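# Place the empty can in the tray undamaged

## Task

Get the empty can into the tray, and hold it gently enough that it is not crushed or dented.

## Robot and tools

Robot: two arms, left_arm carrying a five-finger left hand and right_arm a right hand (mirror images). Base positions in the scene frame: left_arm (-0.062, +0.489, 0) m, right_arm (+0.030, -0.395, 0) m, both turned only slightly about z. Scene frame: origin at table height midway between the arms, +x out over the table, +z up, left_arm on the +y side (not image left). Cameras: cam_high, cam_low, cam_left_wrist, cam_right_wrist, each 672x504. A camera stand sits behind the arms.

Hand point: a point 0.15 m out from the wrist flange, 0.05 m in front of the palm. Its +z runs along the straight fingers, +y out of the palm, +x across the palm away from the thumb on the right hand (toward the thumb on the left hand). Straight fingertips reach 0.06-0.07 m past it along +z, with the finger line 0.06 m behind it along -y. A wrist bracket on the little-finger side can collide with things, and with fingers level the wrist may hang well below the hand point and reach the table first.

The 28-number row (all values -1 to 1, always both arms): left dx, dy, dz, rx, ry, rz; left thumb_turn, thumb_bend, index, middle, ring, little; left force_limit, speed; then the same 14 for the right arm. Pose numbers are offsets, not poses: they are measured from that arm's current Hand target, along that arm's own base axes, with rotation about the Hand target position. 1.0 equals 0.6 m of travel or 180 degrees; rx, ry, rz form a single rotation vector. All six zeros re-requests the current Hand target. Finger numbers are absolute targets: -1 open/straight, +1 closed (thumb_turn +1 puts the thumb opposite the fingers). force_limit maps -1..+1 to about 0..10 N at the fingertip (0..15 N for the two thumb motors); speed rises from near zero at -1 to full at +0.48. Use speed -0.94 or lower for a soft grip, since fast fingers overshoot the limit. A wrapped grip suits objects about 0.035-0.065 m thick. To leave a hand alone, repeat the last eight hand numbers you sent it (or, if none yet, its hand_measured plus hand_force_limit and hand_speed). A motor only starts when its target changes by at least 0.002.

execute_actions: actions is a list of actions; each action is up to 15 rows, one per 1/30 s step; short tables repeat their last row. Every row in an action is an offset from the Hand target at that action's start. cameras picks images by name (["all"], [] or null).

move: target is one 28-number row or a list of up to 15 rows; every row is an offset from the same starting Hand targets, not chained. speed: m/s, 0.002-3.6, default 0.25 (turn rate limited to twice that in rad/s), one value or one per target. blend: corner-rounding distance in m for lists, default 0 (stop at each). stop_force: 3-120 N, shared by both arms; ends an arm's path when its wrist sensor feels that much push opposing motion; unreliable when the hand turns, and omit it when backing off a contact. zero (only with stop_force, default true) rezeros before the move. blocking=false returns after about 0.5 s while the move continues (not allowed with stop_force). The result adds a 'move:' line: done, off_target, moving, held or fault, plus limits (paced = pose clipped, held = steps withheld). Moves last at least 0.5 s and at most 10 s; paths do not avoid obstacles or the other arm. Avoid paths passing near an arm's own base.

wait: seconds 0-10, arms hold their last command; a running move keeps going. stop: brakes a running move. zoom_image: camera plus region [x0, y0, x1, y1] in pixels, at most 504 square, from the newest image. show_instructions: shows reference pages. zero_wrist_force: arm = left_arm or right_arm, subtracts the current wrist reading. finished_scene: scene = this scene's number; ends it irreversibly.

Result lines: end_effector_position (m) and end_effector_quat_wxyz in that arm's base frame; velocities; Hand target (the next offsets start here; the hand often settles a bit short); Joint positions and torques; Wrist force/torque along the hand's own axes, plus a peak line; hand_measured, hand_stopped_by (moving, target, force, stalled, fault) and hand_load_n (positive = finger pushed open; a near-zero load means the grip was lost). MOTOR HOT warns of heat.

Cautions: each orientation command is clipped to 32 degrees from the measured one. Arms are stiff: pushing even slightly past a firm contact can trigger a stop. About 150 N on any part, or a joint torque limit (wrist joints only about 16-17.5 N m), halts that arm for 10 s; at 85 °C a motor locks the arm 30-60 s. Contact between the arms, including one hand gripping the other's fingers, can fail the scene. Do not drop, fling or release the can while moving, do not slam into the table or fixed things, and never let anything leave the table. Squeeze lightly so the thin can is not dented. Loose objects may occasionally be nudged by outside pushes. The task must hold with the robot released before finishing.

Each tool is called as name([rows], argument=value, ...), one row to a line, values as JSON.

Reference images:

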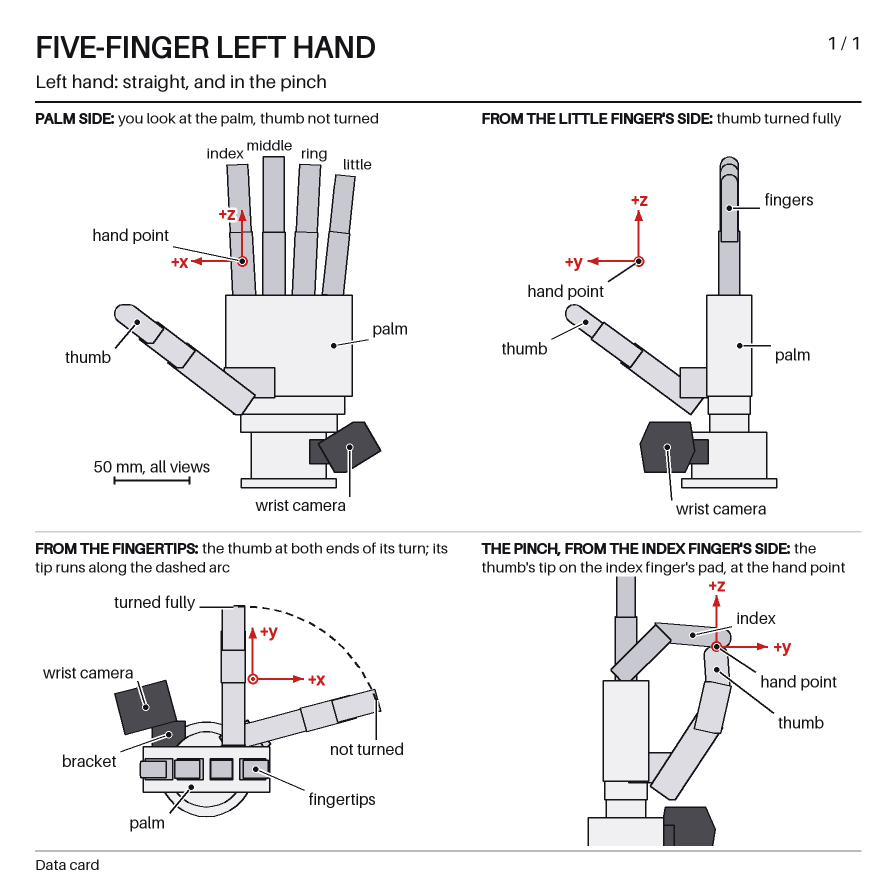

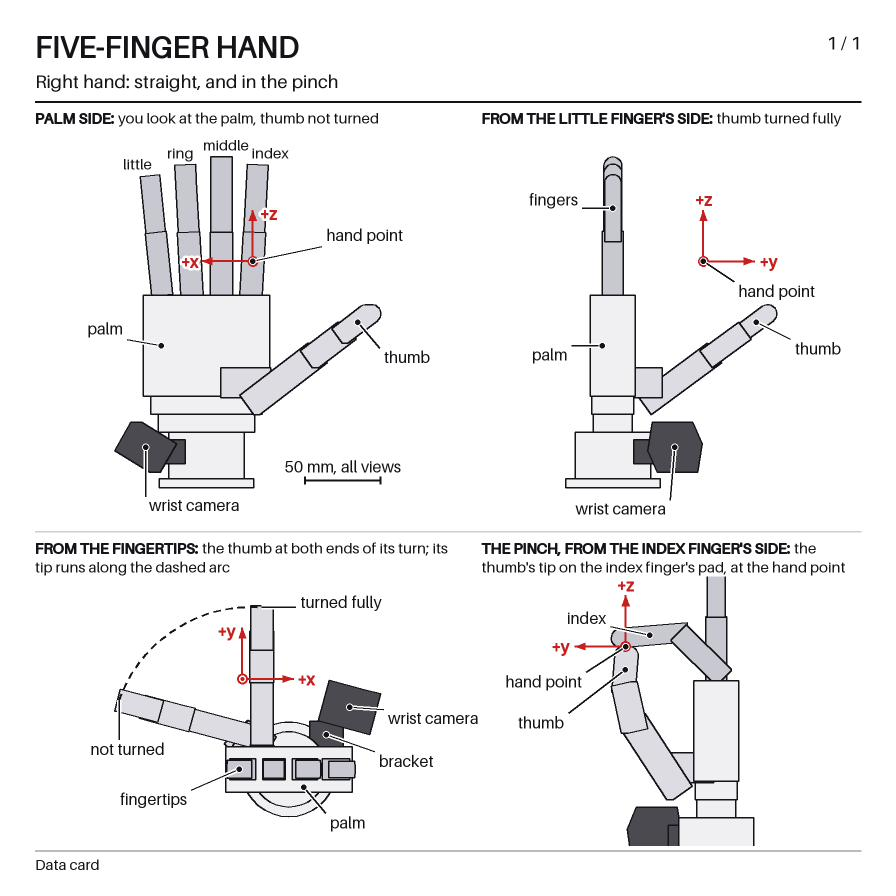

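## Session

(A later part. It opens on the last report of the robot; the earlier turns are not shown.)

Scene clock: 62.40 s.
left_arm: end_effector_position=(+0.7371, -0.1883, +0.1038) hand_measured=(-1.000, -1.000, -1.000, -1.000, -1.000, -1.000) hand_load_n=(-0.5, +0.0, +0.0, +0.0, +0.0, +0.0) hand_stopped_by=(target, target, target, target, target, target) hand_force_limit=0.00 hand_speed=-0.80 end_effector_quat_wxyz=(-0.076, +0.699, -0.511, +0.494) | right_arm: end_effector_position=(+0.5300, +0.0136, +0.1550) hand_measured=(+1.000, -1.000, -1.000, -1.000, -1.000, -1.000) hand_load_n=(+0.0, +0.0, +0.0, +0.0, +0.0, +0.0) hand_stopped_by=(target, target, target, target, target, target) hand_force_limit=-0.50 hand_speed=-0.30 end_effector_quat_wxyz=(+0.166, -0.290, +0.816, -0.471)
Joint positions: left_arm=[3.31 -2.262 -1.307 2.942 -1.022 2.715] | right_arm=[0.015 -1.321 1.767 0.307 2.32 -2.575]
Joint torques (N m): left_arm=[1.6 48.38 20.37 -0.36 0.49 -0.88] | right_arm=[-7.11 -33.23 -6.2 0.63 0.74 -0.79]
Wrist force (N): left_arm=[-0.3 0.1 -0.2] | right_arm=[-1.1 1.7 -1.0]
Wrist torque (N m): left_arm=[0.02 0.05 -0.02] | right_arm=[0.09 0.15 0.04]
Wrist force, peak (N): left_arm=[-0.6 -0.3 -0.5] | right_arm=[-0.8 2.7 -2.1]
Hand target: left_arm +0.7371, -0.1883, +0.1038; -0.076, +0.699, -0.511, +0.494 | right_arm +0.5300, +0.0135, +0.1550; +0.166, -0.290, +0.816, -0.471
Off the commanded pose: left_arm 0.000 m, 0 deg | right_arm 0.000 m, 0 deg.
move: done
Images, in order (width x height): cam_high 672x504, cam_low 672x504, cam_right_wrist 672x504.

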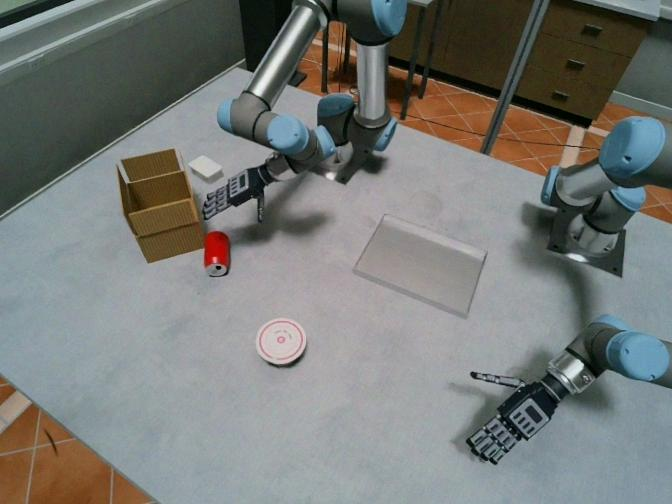

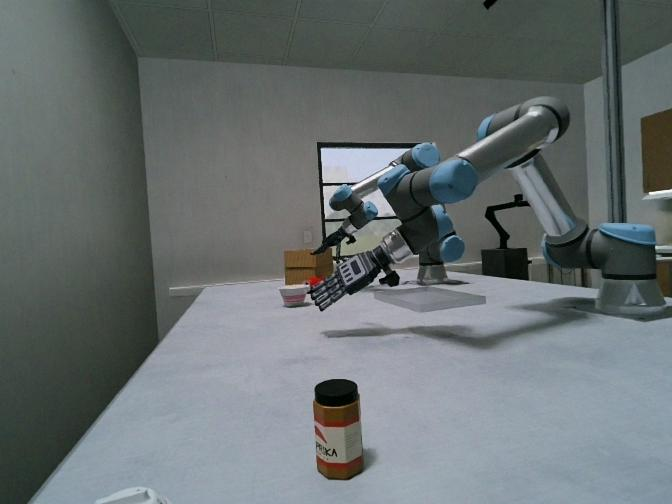

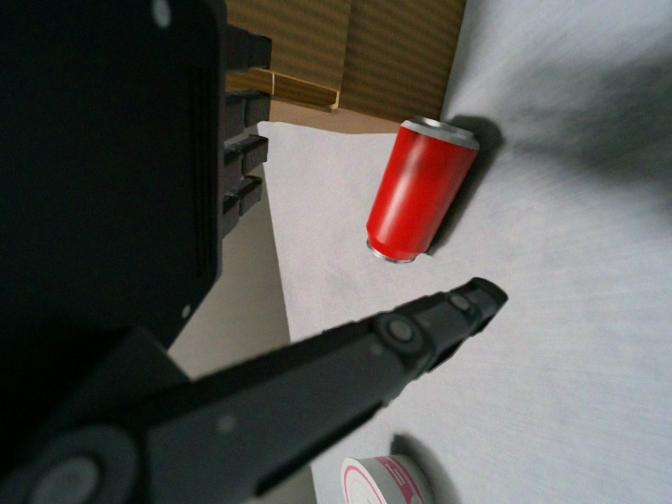

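move(target=[0,0,0,0,0,0,-1,-1,-1,-1,-1,-1,0,-0.8, 0.1038,-0.0618,-0.0667,0,0,0.0111,1,-1,-1,-1,-1,-1,-0.5,-0.3], speed=0.08, cameras=["cam_high","cam_low","cam_right_wrist","cam_left_wrist"])

zoom_image(camera="cam_right_wrist", region=[200, 0, 500, 300])

zoom_image(camera="cam_high", region=[170, 180, 300, 300])

Scene clock: 67.10 s.
left_arm: end_effector_position=(+0.7371, -0.1883, +0.1038) hand_measured=(-1.000, -1.000, -1.000, -1.000, -1.000, -1.000) hand_load_n=(+0.0, +0.0, +0.0, +0.0, +0.0, +0.0) hand_stopped_by=(target, target, target, target, target, target) hand_force_limit=0.00 hand_speed=-0.80 end_effector_quat_wxyz=(-0.076, +0.699, -0.511, +0.494) | right_arm: end_effector_position=(+0.5924, -0.0237, +0.1151) hand_measured=(+1.000, -1.000, -1.000, -1.000, -1.000, -1.000) hand_load_n=(+0.0, +0.0, +0.0, +0.0, +0.0, +0.0) hand_stopped_by=(target, target, target, target, target, target) hand_force_limit=-0.50 hand_speed=-0.30 end_effector_quat_wxyz=(+0.175, -0.304, +0.811, -0.468) end_effector_velocity=(-0.002, +0.001, +0.001) end_effector_angular_velocity=(-0.001, +0.001, -0.003)
Joint positions: left_arm=[3.31 -2.262 -1.307 2.942 -1.022 2.715] | right_arm=[-0.082 -1.195 1.695 0.18 2.22 -2.688]
Joint velocities: left_arm=[within noise] | right_arm=[0.002 -0.003 0.001 0.004 0.005 0.003]
Joint torques (N m): left_arm=[1.93 48.52 20.34 -0.36 0.48 -0.94] | right_arm=[14.97 -40.04 -4.88 2.54 3.02 1.02]
Wrist force (N): left_arm=[-0.3 0.0 -0.3] | right_arm=[-1.3 1.9 -1.1]
Wrist torque (N m): left_arm=[0.03 0.05 -0.02] | right_arm=[0.16 0.19 0.02]
Wrist force, peak (N): left_arm=[-0.2 -0.2 -1.0] | right_arm=[-1.0 1.8 -1.6]
Hand target: left_arm +0.7371, -0.1883, +0.1038; -0.076, +0.699, -0.511, +0.494 | right_arm +0.5923, -0.0235, +0.1149; +0.175, -0.304, +0.811, -0.468
Off the commanded pose: left_arm 0.000 m, 0 deg | right_arm 0.000 m, 0 deg.
move: done

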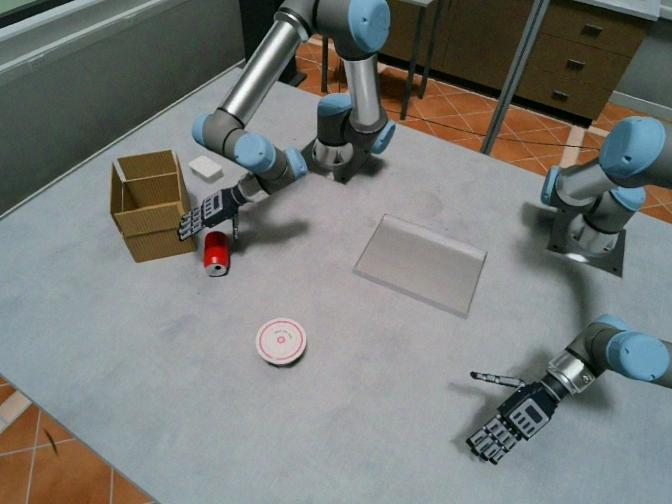

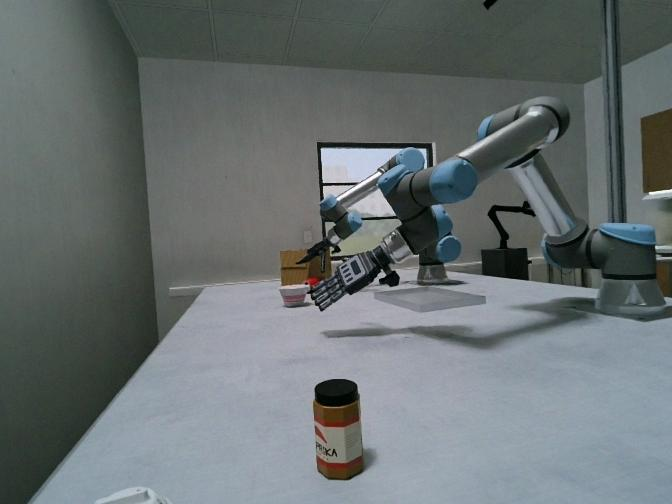

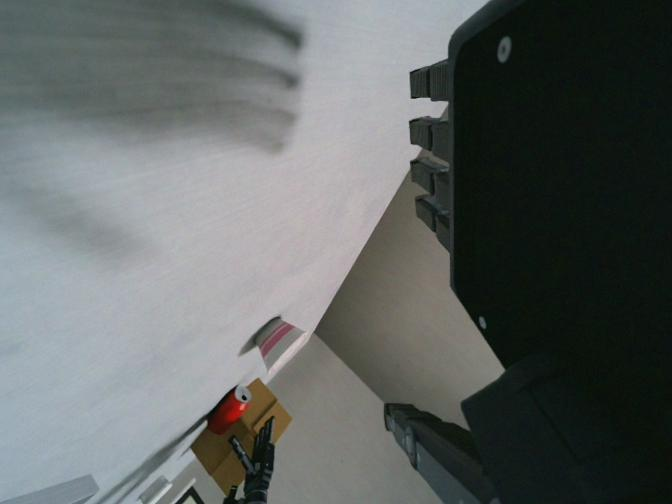

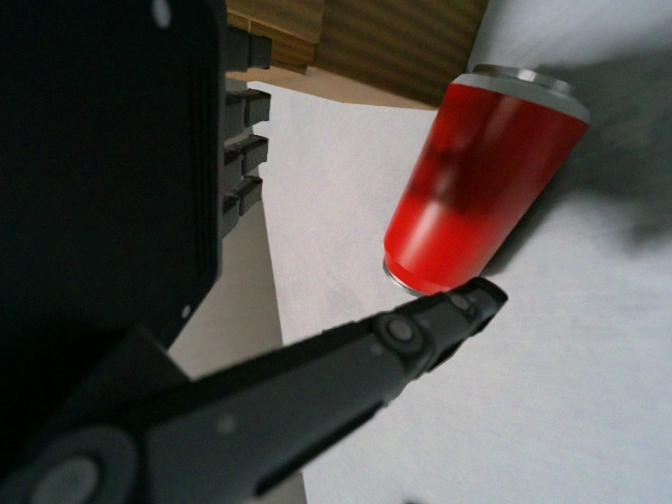

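Scaled by 1.680.

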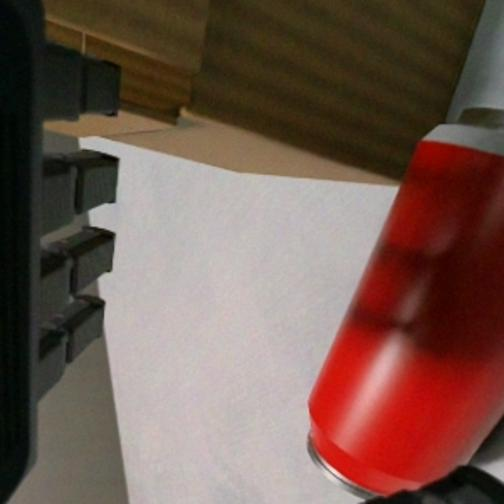

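Scaled by 3.877.

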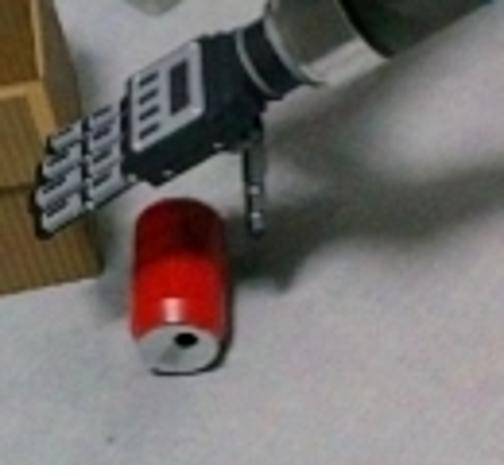

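move(target=[0,0,0,0,0,0,-1,-1,-1,-1,-1,-1,0,-0.8, 0,0.0033,-0.075,0,0,0.005,1,-1,-1,-1,-1,-1,-0.5,-0.3], speed=0.05, cameras=["cam_high","cam_low","cam_right_wrist"])

zoom_image(camera="cam_high", region=[170, 190, 270, 290])

zoom_image(camera="cam_low", region=[270, 230, 370, 310])

Scene clock: 69.33 s.
left_arm: end_effector_position=(+0.7371, -0.1883, +0.1038) hand_measured=(-1.000, -1.000, -1.000, -1.000, -1.000, -1.000) hand_load_n=(-0.5, +0.0, +0.0, +0.0, +0.0, +0.0) hand_stopped_by=(target, target, target, target, target, target) hand_force_limit=0.00 hand_speed=-0.80 end_effector_quat_wxyz=(-0.076, +0.699, -0.511, +0.494) | right_arm: end_effector_position=(+0.5930, -0.0228, +0.0887) hand_measured=(+1.000, -1.000, -1.000, -1.000, -1.000, -1.000) hand_load_n=(+0.0, +0.0, +0.0, +0.0, +0.0, +2.5) hand_stopped_by=(target, target, target, target, target, target) hand_force_limit=-0.50 hand_speed=-0.30 end_effector_quat_wxyz=(+0.178, -0.307, +0.809, -0.469)
Joint positions: left_arm=[3.31 -2.262 -1.307 2.942 -1.022 2.715] | right_arm=[-0.082 -1.167 1.731 0.106 2.215 -2.697]
Joint torques (N m): left_arm=[1.51 49.37 21.08 -0.44 0.51 -0.94] | right_arm=[4.62 -27.81 -14.84 0.85 0.58 0.07]
Wrist force (N): left_arm=[-0.1 -0.5 -0.3] | right_arm=[-8.8 -14.0 -10.6]
Wrist torque (N m): left_arm=[-0.05 0.01 0.02] | right_arm=[1.38 0.43 -1.62]
Wrist force, peak (N): left_arm=[-0.4 -0.4 -0.7] | right_arm=[-15.1 -94.1 -118.5]
Hand target: left_arm +0.7371, -0.1883, +0.1038; -0.076, +0.699, -0.511, +0.494 | right_arm +0.5930, -0.0228, +0.0887; +0.178, -0.307, +0.809, -0.469 (not the last commanded pose)
Off the commanded pose: left_arm 0.000 m, 0 deg | right_arm 0.019 m, 0 deg.
FORCE FAULT: contact force on the right arm reached its limit, and that arm stopped. The contact can be on any part of that arm, not only on its tool. That arm's remaining commands of this call were not run. That arm is still stopped at the end of this call. That arm stays stopped for about 10 more seconds. Until then a move that you send moves the other arm only, and its call returns only when the move has ended. Once the stop has ended, the next robot result says so. If the stop ends while you think or write, that arm runs what you send next, counted from a new Hand target: where the arm stands when the stop ends. While its stop runs, that arm, its gripper or tool too, takes no new command. Until it ends, the stop uses up actions while you think or wait. An arm that is not stopped still takes commands.
move: fault (right_arm)
Images, in order (width x height): cam_high 672x504, cam_low 672x504, cam_right_wrist 672x504.

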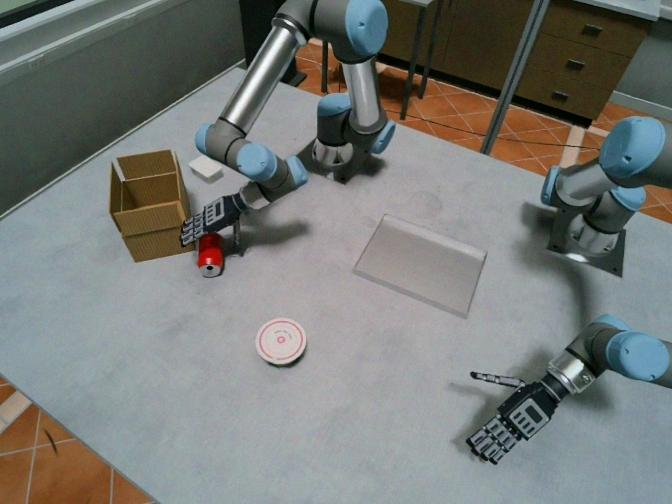

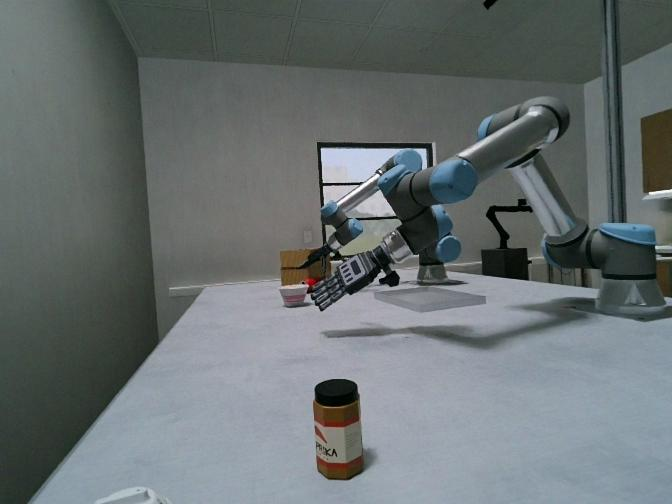

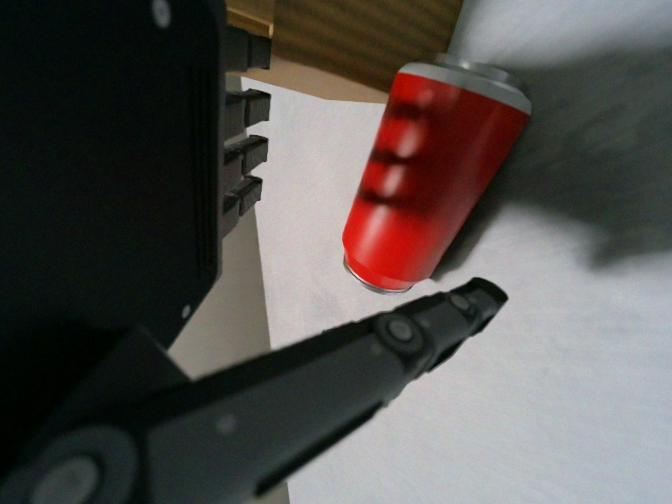

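Scaled by 5.040.

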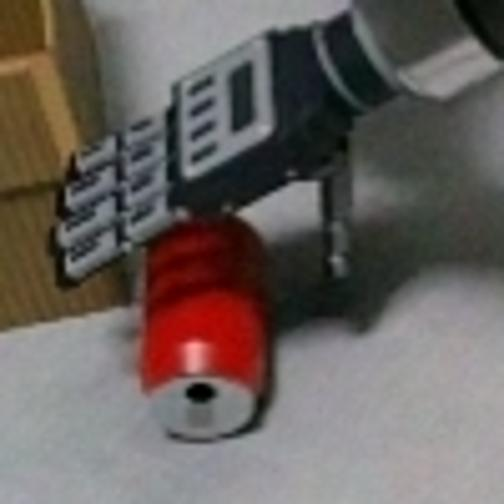

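Scaled by 5.040.

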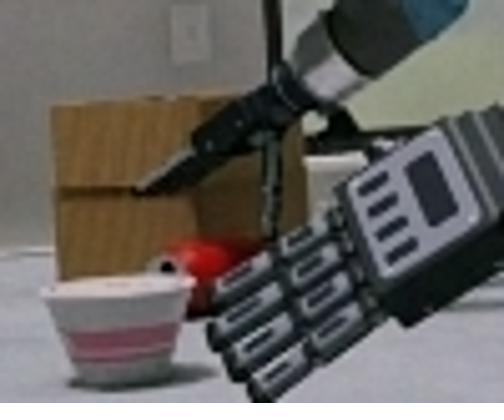

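wait(seconds=8, cameras=["cam_high"])

Scene clock: 80.87 s.
left_arm: end_effector_position=(+0.7371, -0.1883, +0.1038) hand_measured=(-1.000, -1.000, -1.000, -1.000, -1.000, -1.000) hand_load_n=(+0.0, +0.0, +0.0, +0.0, +0.0, +0.0) hand_stopped_by=(target, target, target, target, target, target) hand_force_limit=0.00 hand_speed=-0.80 end_effector_quat_wxyz=(-0.076, +0.699, -0.511, +0.494) | right_arm: end_effector_position=(+0.5930, -0.0228, +0.0887) hand_measured=(+1.000, -1.000, -1.000, -1.000, -1.000, -1.000) hand_load_n=(+0.0, +0.0, +0.0, +0.0, +0.0, +2.0) hand_stopped_by=(target, target, target, target, target, target) hand_force_limit=-0.50 hand_speed=-0.30 end_effector_quat_wxyz=(+0.178, -0.307, +0.809, -0.469)
Joint positions: left_arm=[3.31 -2.262 -1.307 2.942 -1.022 2.715] | right_arm=[-0.082 -1.167 1.731 0.106 2.215 -2.697]
Joint torques (N m): left_arm=[1.64 50.18 21.48 -0.42 0.54 -1.07] | right_arm=[1.81 -28.32 -14.65 0.82 0.6 0]
Wrist force (N): left_arm=[0.0 0.2 -0.6] | right_arm=[-9.1 -13.7 -10.5]
Wrist torque (N m): left_arm=[0.07 -0.02 0.00] | right_arm=[1.39 0.47 -1.63]
Wrist force, peak (N): left_arm=[-0.5 -0.5 -0.7] | right_arm=[-9.1 -14.9 -11.2]
Hand target: left_arm +0.7371, -0.1883, +0.1038; -0.076, +0.699, -0.511, +0.494 | right_arm +0.5930, -0.0228, +0.0887; +0.178, -0.307, +0.809, -0.469 (not the last commanded pose)
Off the commanded pose: left_arm 0.000 m, 0 deg | right_arm 0.019 m, 0 deg.
FORCE FAULT, CONTINUED: the right arm's stop, for the force fault that an earlier result reported, is over. The rest of the stop counts as 19 of the actions that you can send in this scene. During its stop the right arm's controller moved it back a little. That arm's target is now where it stood when the stop ended, not its last command. That arm accepts commands again.
wait: 8.00 s; at rest from the start
Images, in order (width x height): cam_high 672x504.

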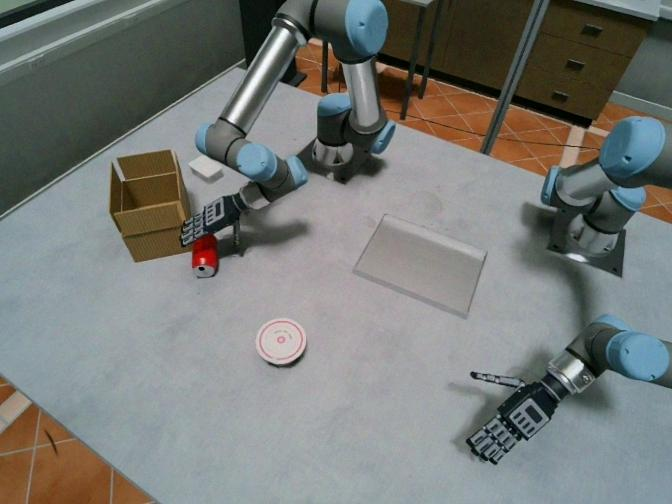

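move(target=[0,0,0,0,0,0,-1,-1,-1,-1,-1,-1,0,-0.8, 0,0,0.08,0,0,0,1,-1,-1,-1,-1,-1,-0.5,-0.3], speed=0.08, cameras=["cam_high","cam_right_wrist"])

zoom_image(camera="cam_high", region=[90, 140, 270, 300])

Scene clock: 82.37 s.
left_arm: end_effector_position=(+0.7371, -0.1883, +0.1038) hand_measured=(-1.000, -1.000, -1.000, -1.000, -1.000, -1.000) hand_load_n=(-0.5, +0.0, +0.0, +0.0, -0.5, +0.0) hand_stopped_by=(target, target, target, target, target, target) hand_force_limit=0.00 hand_speed=-0.80 end_effector_quat_wxyz=(-0.076, +0.699, -0.511, +0.494) | right_arm: end_effector_position=(+0.5931, -0.0228, +0.1368) hand_measured=(+1.000, -1.000, -1.000, -1.000, -1.000, -1.000) hand_load_n=(+0.0, +0.0, +0.5, +0.0, +0.0, +0.0) hand_stopped_by=(target, target, target, target, target, target) hand_force_limit=-0.50 hand_speed=-0.30 end_effector_quat_wxyz=(+0.178, -0.307, +0.809, -0.469)
Joint positions: left_arm=[3.31 -2.262 -1.307 2.942 -1.022 2.715] | right_arm=[-0.082 -1.222 1.672 0.221 2.215 -2.697]
Joint torques (N m): left_arm=[1.94 50.24 21.59 -0.43 0.48 -1.1] | right_arm=[-0.36 -27.11 -5.05 -0.38 -1.15 1.48]
Wrist force (N): left_arm=[-0.1 0.0 -0.2] | right_arm=[0.3 -1.9 -1.1]
Wrist torque (N m): left_arm=[0.01 0.01 0.00] | right_arm=[-0.42 -0.06 -0.11]
Wrist force, peak (N): left_arm=[-0.3 -0.1 -0.9] | right_arm=[-9.1 -14.6 -10.9]
Hand target: left_arm +0.7371, -0.1883, +0.1038; -0.076, +0.699, -0.511, +0.494 | right_arm +0.5930, -0.0228, +0.1367; +0.178, -0.307, +0.809, -0.469
Off the commanded pose: left_arm 0.000 m, 0 deg | right_arm 0.000 m, 0 deg.
move: done
Images, in order (width x height): cam_high 672x504, cam_right_wrist 672x504.

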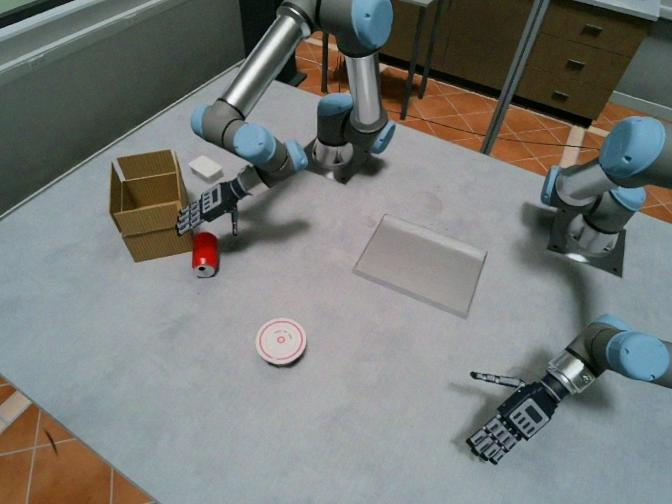

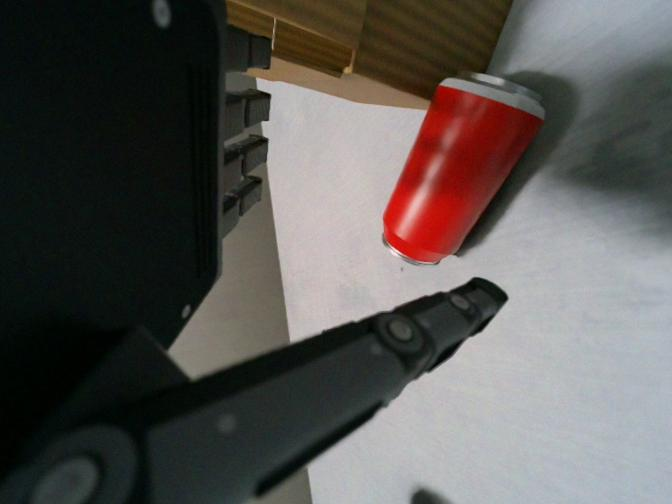

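Scaled by 2.800.

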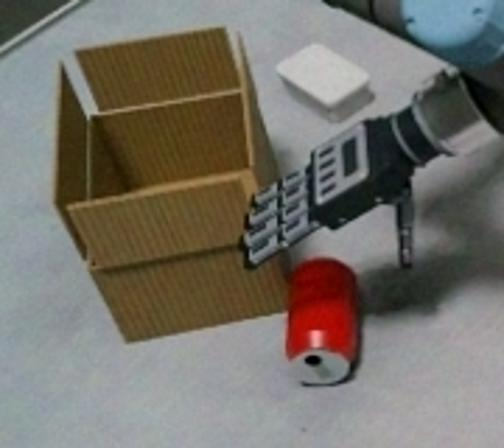

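move(target=[0,0,0,0,0,0,-1,-1,-1,-1,-1,-1,0,-0.8, 0.0675,-0.013,0.02,0,0,-0.006,1,-1,-1,-1,-1,-1,-0.5,-0.3], speed=0.1)

move(target=[0,0,0,0,0,0,-1,-1,-1,-1,-1,-1,0,-0.8, 0,0,-0.1,0,0,0,1,-1,-1,-1,-1,-1,-0.5,-0.3], speed=0.05, stop_force=8, cameras=["cam_high","cam_right_wrist"])

zoom_image(camera="cam_high", region=[140, 180, 260, 300])

Scene clock: 87.10 s.
left_arm: end_effector_position=(+0.7371, -0.1883, +0.1038) hand_measured=(-1.000, -1.000, -1.000, -1.000, -1.000, -1.000) hand_load_n=(-0.5, +0.0, +0.0, +0.0, +0.0, +0.0) hand_stopped_by=(target, target, target, target, target, target) hand_force_limit=0.00 hand_speed=-0.80 end_effector_quat_wxyz=(-0.076, +0.699, -0.511, +0.494) | right_arm: end_effector_position=(+0.6335, -0.0307, +0.1487) hand_measured=(+1.000, -1.000, -1.000, -1.000, -1.000, -1.000) hand_load_n=(+0.0, +0.5, -0.5, +0.0, +0.0, +0.0) hand_stopped_by=(target, target, target, target, target, target) hand_force_limit=-0.50 hand_speed=-0.30 end_effector_quat_wxyz=(+0.173, -0.299, +0.812, -0.471)
Joint positions: left_arm=[3.31 -2.262 -1.307 2.942 -1.022 2.715] | right_arm=[-0.085 -1.14 1.521 0.298 2.228 -2.685]
Joint torques (N m): left_arm=[1.61 51.03 21.31 -0.35 0.54 -1.14] | right_arm=[3.83 -32.4 -18.49 -0.38 -1.23 -0.94]
Wrist force (N): left_arm=[0.1 -0.1 -0.2] | right_arm=[0.7 -2.1 -0.9]
Wrist torque (N m): left_arm=[0.01 0.00 0.01] | right_arm=[-0.46 -0.12 -0.11]
Wrist force, peak (N): left_arm=[-0.1 0.1 -1.0] | right_arm=[0.4 -2.3 -1.0]
Hand target: left_arm +0.7371, -0.1883, +0.1038; -0.076, +0.699, -0.511, +0.494 | right_arm +0.6335, -0.0306, +0.1487; +0.173, -0.299, +0.812, -0.471
Off the commanded pose: left_arm 0.000 m, 0 deg | right_arm 0.000 m, 0 deg.
move: done

Scene clock: 89.37 s.
left_arm: end_effector_position=(+0.7371, -0.1883, +0.1038) hand_measured=(-1.000, -1.000, -1.000, -1.000, -1.000, -1.000) hand_load_n=(+0.0, +0.0, +0.0, +0.0, +0.0, +0.0) hand_stopped_by=(target, target, target, target, target, target) hand_force_limit=0.00 hand_speed=-0.80 end_effector_quat_wxyz=(-0.076, +0.699, -0.511, +0.494) | right_arm: end_effector_position=(+0.6335, -0.0306, +0.0887) hand_measured=(+1.000, -1.000, -1.000, -1.000, -1.000, -1.000) hand_load_n=(+0.0, +0.0, +0.0, +0.0, +0.0, +0.0) hand_stopped_by=(target, target, target, target, target, target) hand_force_limit=-0.50 hand_speed=-0.30 end_effector_quat_wxyz=(+0.173, -0.299, +0.812, -0.471)
Joint positions: left_arm=[3.31 -2.262 -1.307 2.942 -1.022 2.715] | right_arm=[-0.085 -1.078 1.596 0.161 2.227 -2.685]
Joint torques (N m): left_arm=[1.95 50.61 21.49 -0.42 0.57 -1.2] | right_arm=[14.22 -43.34 -29.73 1.7 -1.7 -0.76]
Wrist force (N): left_arm=[-0.3 -0.4 -0.3] | right_arm=[0.4 -1.8 -0.9]
Wrist torque (N m): left_arm=[-0.03 0.04 -0.01] | right_arm=[-0.40 -0.08 -0.11]
Wrist force, peak (N): left_arm=[-0.5 -0.2 -0.9] | right_arm=[0.6 -2.5 -1.2]
Hand target: left_arm +0.7371, -0.1883, +0.1038; -0.076, +0.699, -0.511, +0.494 | right_arm +0.6335, -0.0306, +0.0887; +0.173, -0.299, +0.812, -0.471
Off the commanded pose: left_arm 0.000 m, 0 deg | right_arm 0.000 m, 0 deg.
move: done
Images, in order (width x height): cam_high 672x504, cam_right_wrist 672x504.

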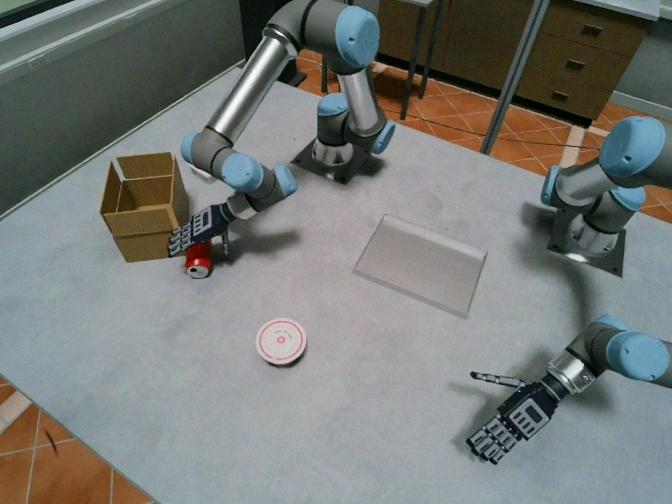

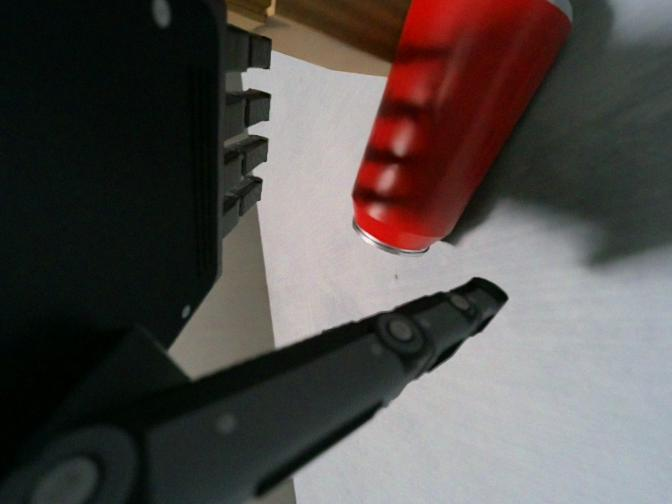

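Scaled by 4.200.

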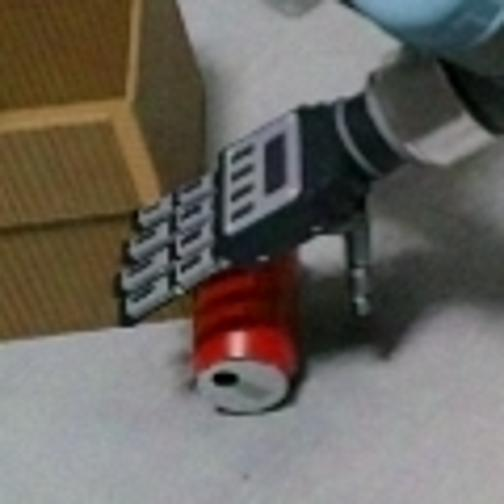

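wait(seconds=0.2, cameras=["cam_right_wrist","cam_high"])

Scene clock: 90.90 s.
left_arm: end_effector_position=(+0.7371, -0.1883, +0.1038) hand_measured=(-1.000, -1.000, -1.000, -1.000, -1.000, -1.000) hand_load_n=(-0.5, +0.0, +0.0, +0.0, -0.5, +0.0) hand_stopped_by=(target, target, target, target, target, target) hand_force_limit=0.00 hand_speed=-0.80 end_effector_quat_wxyz=(-0.076, +0.699, -0.511, +0.494) | right_arm: end_effector_position=(+0.6335, -0.0306, +0.0887) hand_measured=(+1.000, -1.000, -1.000, -1.000, -1.000, -1.000) hand_load_n=(+0.0, +0.0, +0.0, +0.0, +0.0, +0.0) hand_stopped_by=(target, target, target, target, target, target) hand_force_limit=-0.50 hand_speed=-0.30 end_effector_quat_wxyz=(+0.173, -0.299, +0.812, -0.471)
Joint positions: left_arm=[3.31 -2.262 -1.307 2.942 -1.022 2.715] | right_arm=[-0.085 -1.078 1.596 0.161 2.227 -2.685]
Joint torques (N m): left_arm=[1.52 51 22.36 -0.42 0.68 -1.19] | right_arm=[11.83 -43.48 -28.7 0.79 -1.63 -1.13]
Wrist force (N): left_arm=[0.1 -0.1 -0.3] | right_arm=[0.5 -1.8 -0.9]
Wrist torque (N m): left_arm=[-0.01 -0.02 0.01] | right_arm=[-0.41 -0.09 -0.11]
Wrist force, peak (N): left_arm=[-0.5 0.1 -0.6] | right_arm=[0.6 -2.1 -0.9]
Hand target: left_arm +0.7371, -0.1883, +0.1038; -0.076, +0.699, -0.511, +0.494 | right_arm +0.6335, -0.0306, +0.0887; +0.173, -0.299, +0.812, -0.471
Off the commanded pose: left_arm 0.000 m, 0 deg | right_arm 0.000 m, 0 deg.
wait: 0.20 s; at rest from the start
Images, in order (width x height): cam_high 672x504, cam_right_wrist 672x504.

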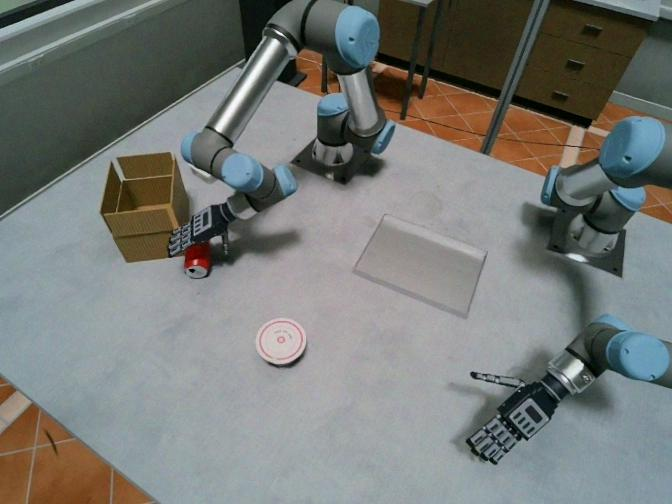

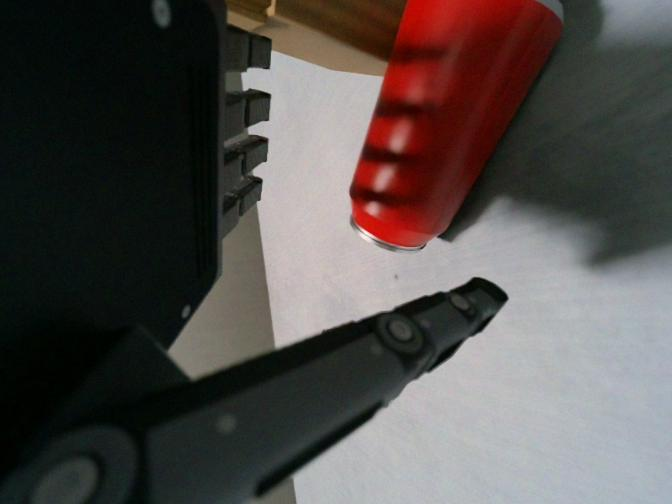

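move(target=[0,0,0,0,0,0,-1,-1,-1,-1,-1,-1,0,-0.8, 0,0,-0.085,0,0,0,1,-1,-1,-1,-1,-1,-0.5,-0.3], speed=0.05, stop_force=6, cameras=["cam_high","cam_right_wrist"])

zoom_image(camera="cam_high", region=[140, 180, 260, 300])

Scene clock: 94.33 s.
left_arm: end_effector_position=(+0.7371, -0.1883, +0.1038) hand_measured=(-1.000, -1.000, -1.000, -1.000, -1.000, -1.000) hand_load_n=(+0.0, +0.0, +0.0, +0.0, +0.0, +0.0) hand_stopped_by=(target, target, target, target, target, target) hand_force_limit=0.00 hand_speed=-0.80 end_effector_quat_wxyz=(-0.076, +0.699, -0.511, +0.494) | right_arm: end_effector_position=(+0.6335, -0.0306, +0.0377) hand_measured=(+1.000, -1.000, -1.000, -1.000, -1.000, -1.000) hand_load_n=(+0.0, +0.0, +0.0, -0.5, +0.0, +0.0) hand_stopped_by=(target, target, target, target, target, target) hand_force_limit=-0.50 hand_speed=-0.30 end_effector_quat_wxyz=(+0.173, -0.299, +0.812, -0.471)
Joint positions: left_arm=[3.31 -2.262 -1.307 2.942 -1.022 2.715] | right_arm=[-0.085 -1.013 1.644 0.048 2.227 -2.685]
Joint torques (N m): left_arm=[1.65 51.28 22.3 -0.43 0.59 -1.28] | right_arm=[9.46 -44.01 -27.67 2.08 -0.29 -0.36]
Wrist force (N): left_arm=[-0.4 0.0 -0.5] | right_arm=[0.3 -1.8 -0.9]
Wrist torque (N m): left_arm=[0.02 0.05 -0.02] | right_arm=[-0.42 -0.07 -0.12]
Wrist force, peak (N): left_arm=[-0.1 -0.5 -0.8] | right_arm=[0.5 -2.6 -0.9]
Hand target: left_arm +0.7371, -0.1883, +0.1038; -0.076, +0.699, -0.511, +0.494 | right_arm +0.6335, -0.0306, +0.0377; +0.173, -0.299, +0.812, -0.471
Off the commanded pose: left_arm 0.000 m, 0 deg | right_arm 0.000 m, 0 deg.
move: done
Images, in order (width x height): cam_high 672x504, cam_right_wrist 672x504.

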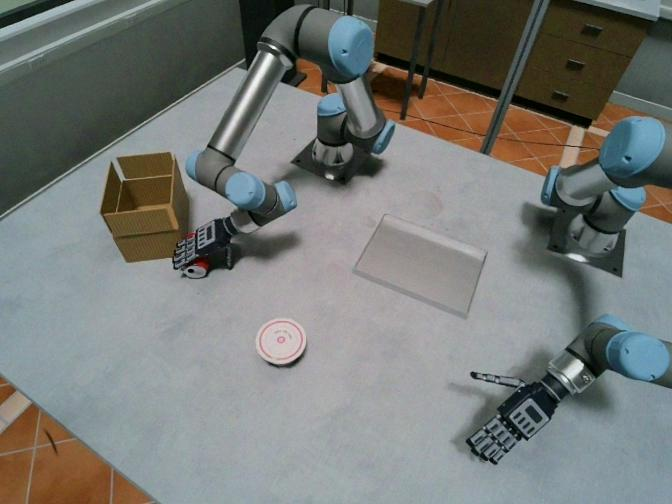

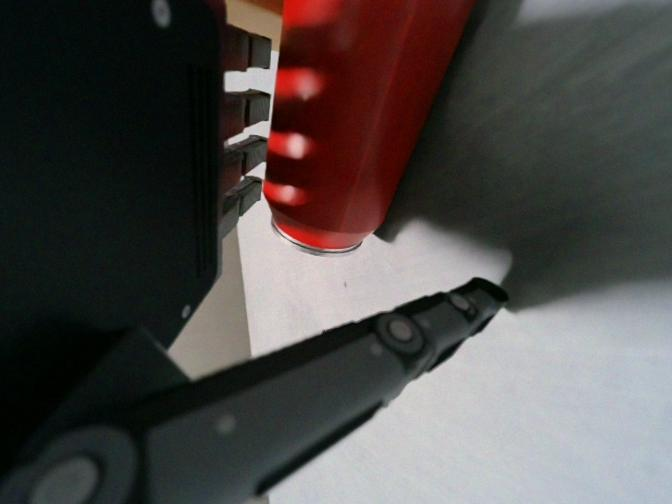

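Scaled by 4.200.

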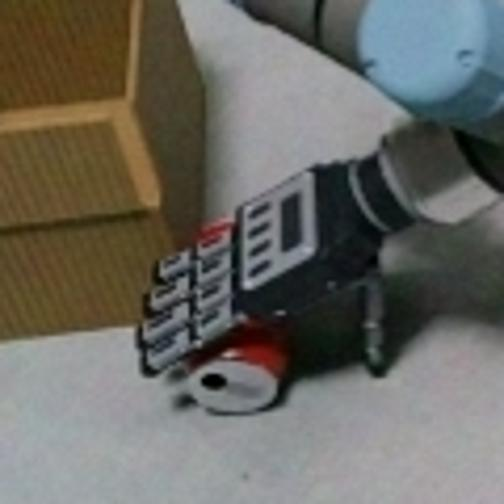

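move(target=[0,0,0,0,0,0,-1,-1,-1,-1,-1,-1,0,-0.8, 0.0097,-0.0453,0,0,0,0,1,-1,-1,-1,-1,-1,-0.5,-0.3], speed=0.04, stop_force=6, cameras=["cam_high","cam_right_wrist"])

zoom_image(camera="cam_high", region=[140, 180, 260, 300])

Scene clock: 97.23 s.
left_arm: end_effector_position=(+0.7371, -0.1883, +0.1038) hand_measured=(-1.000, -1.000, -1.000, -1.000, -1.000, -1.000) hand_load_n=(+0.0, +0.0, +0.0, +0.0, +0.0, +0.0) hand_stopped_by=(target, target, target, target, target, target) hand_force_limit=0.00 hand_speed=-0.80 end_effector_quat_wxyz=(-0.076, +0.699, -0.511, +0.494) | right_arm: end_effector_position=(+0.6394, -0.0578, +0.0377) hand_measured=(+1.000, -1.000, -1.000, -1.000, -1.000, -1.000) hand_load_n=(+0.0, +0.0, +0.0, +0.0, +0.0, +0.0) hand_stopped_by=(target, target, target, target, target, target) hand_force_limit=-0.50 hand_speed=-0.30 end_effector_quat_wxyz=(+0.173, -0.299, +0.812, -0.471)
Joint positions: left_arm=[3.31 -2.262 -1.307 2.942 -1.022 2.715] | right_arm=[-0.14 -1.016 1.644 0.026 2.184 -2.727]
Joint torques (N m): left_arm=[1.73 51.67 22.25 -0.37 0.54 -1.33] | right_arm=[14.69 -38.93 -29.15 2.29 2.81 0.61]
Wrist force (N): left_arm=[-0.4 -0.2 -0.4] | right_arm=[0.5 -1.9 -1.0]
Wrist torque (N m): left_arm=[0.00 0.06 -0.02] | right_arm=[-0.43 -0.09 0.01]
Wrist force, peak (N): left_arm=[-0.7 0.1 -0.8] | right_arm=[0.4 -2.2 -0.9]
Hand target: left_arm +0.7371, -0.1883, +0.1038; -0.076, +0.699, -0.511, +0.494 | right_arm +0.6394, -0.0578, +0.0377; +0.173, -0.299, +0.812, -0.471
Off the commanded pose: left_arm 0.000 m, 0 deg | right_arm 0.000 m, 0 deg.
move: done
Images, in order (width x height): cam_high 672x504, cam_right_wrist 672x504.

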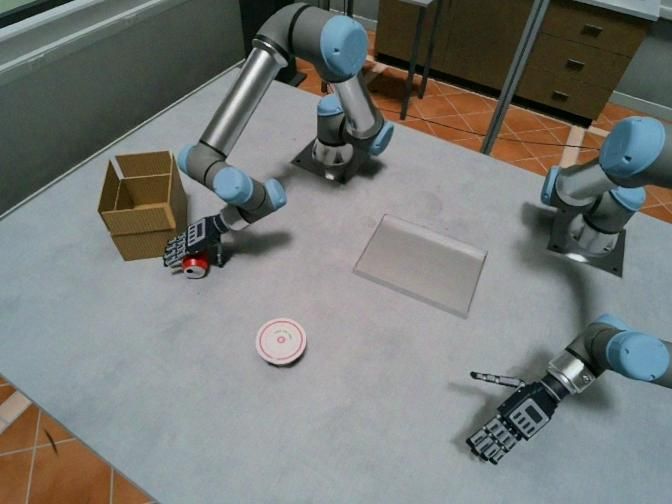

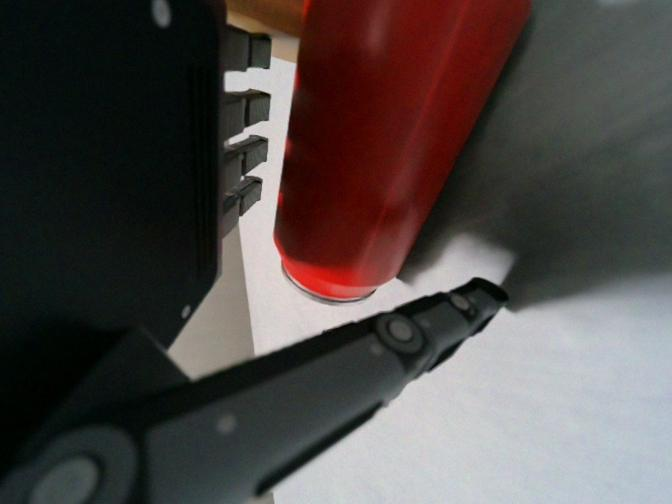

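Scaled by 4.200.

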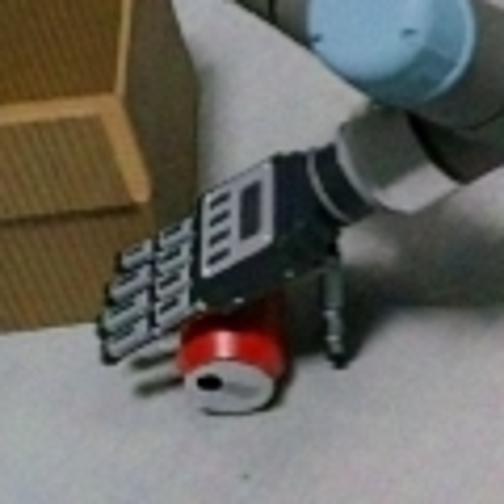

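execute_actions([
  [[0,0,0,0,0,0,-1,-1,-1,-1,-1,-1,0,-0.8, 0,0,0,0,0,0,1,-0.9,-0.55,-0.55,-0.55,-0.55,-0.86,-0.75]],
  [[0,0,0,0,0,0,-1,-1,-1,-1,-1,-1,0,-0.8, 0,0,0,0,0,0,1,-0.9,-0.2,-0.2,-0.2,-0.2,-0.86,-0.9]],
], cameras=["cam_high","cam_right_wrist"])

zoom_image(camera="cam_high", region=[140, 200, 240, 300])

Scene clock: 100.70 s.
left_arm: end_effector_position=(+0.7371, -0.1883, +0.1038) hand_measured=(-1.000, -1.000, -1.000, -1.000, -1.000, -1.000) hand_load_n=(-0.5, +0.0, +0.0, +0.0, +0.0, +0.0) hand_stopped_by=(target, target, target, target, target, target) hand_force_limit=0.00 hand_speed=-0.80 end_effector_quat_wxyz=(-0.076, +0.699, -0.511, +0.494) | right_arm: end_effector_position=(+0.6394, -0.0578, +0.0377) hand_measured=(+1.000, -0.900, -0.200, -0.200, -0.200, -0.200) hand_load_n=(+0.0, +0.0, +0.0, +0.0, +0.0, +0.0) hand_stopped_by=(target, target, target, target, target, target) hand_force_limit=-0.86 hand_speed=-0.90 end_effector_quat_wxyz=(+0.173, -0.299, +0.812, -0.471)
Joint positions: left_arm=[3.31 -2.262 -1.307 2.942 -1.022 2.715] | right_arm=[-0.14 -1.016 1.644 0.026 2.184 -2.727]
Joint torques (N m): left_arm=[1.42 51.62 22.52 -0.49 0.63 -1.28] | right_arm=[15.04 -34.9 -21.64 1.08 0.93 -0.44]
Wrist force (N): left_arm=[0.0 -0.1 -0.4] | right_arm=[0.5 -2.0 -0.6]
Wrist torque (N m): left_arm=[0.01 -0.01 0.01] | right_arm=[-0.47 -0.10 0.01]
Wrist force, peak (N): left_arm=[-0.1 -0.5 -0.9] | right_arm=[0.5 -2.2 -0.9]
Hand target: left_arm +0.7371, -0.1883, +0.1038; -0.076, +0.699, -0.511, +0.494 | right_arm +0.6394, -0.0578, +0.0377; +0.173, -0.299, +0.812, -0.471
Off the commanded pose: left_arm 0.000 m, 0 deg | right_arm 0.000 m, 0 deg.
Images, in order (width x height): cam_high 672x504, cam_right_wrist 672x504.

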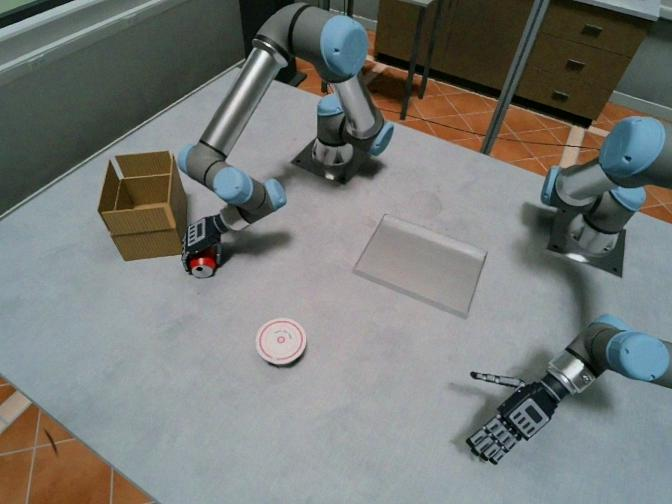

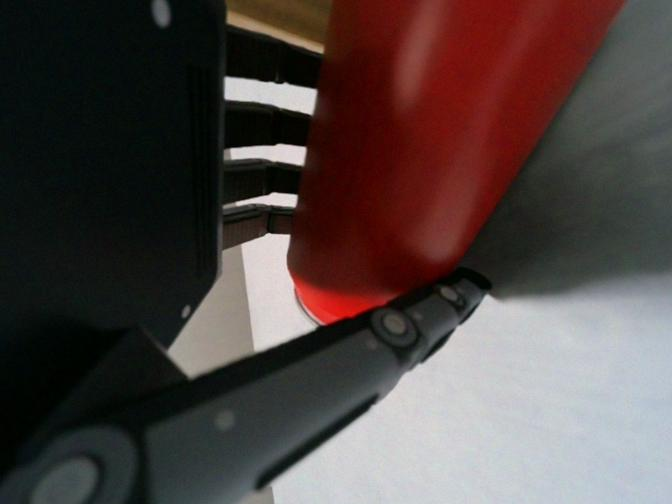

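Scaled by 5.040.

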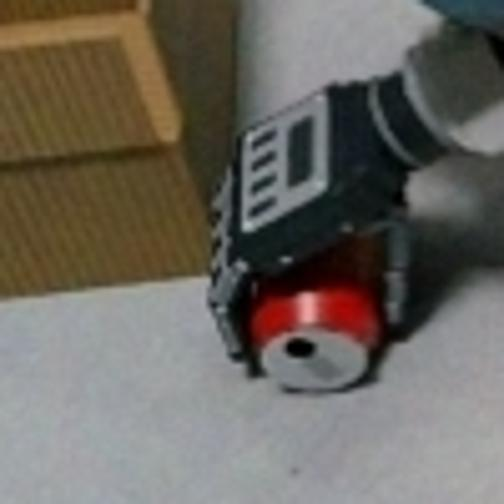

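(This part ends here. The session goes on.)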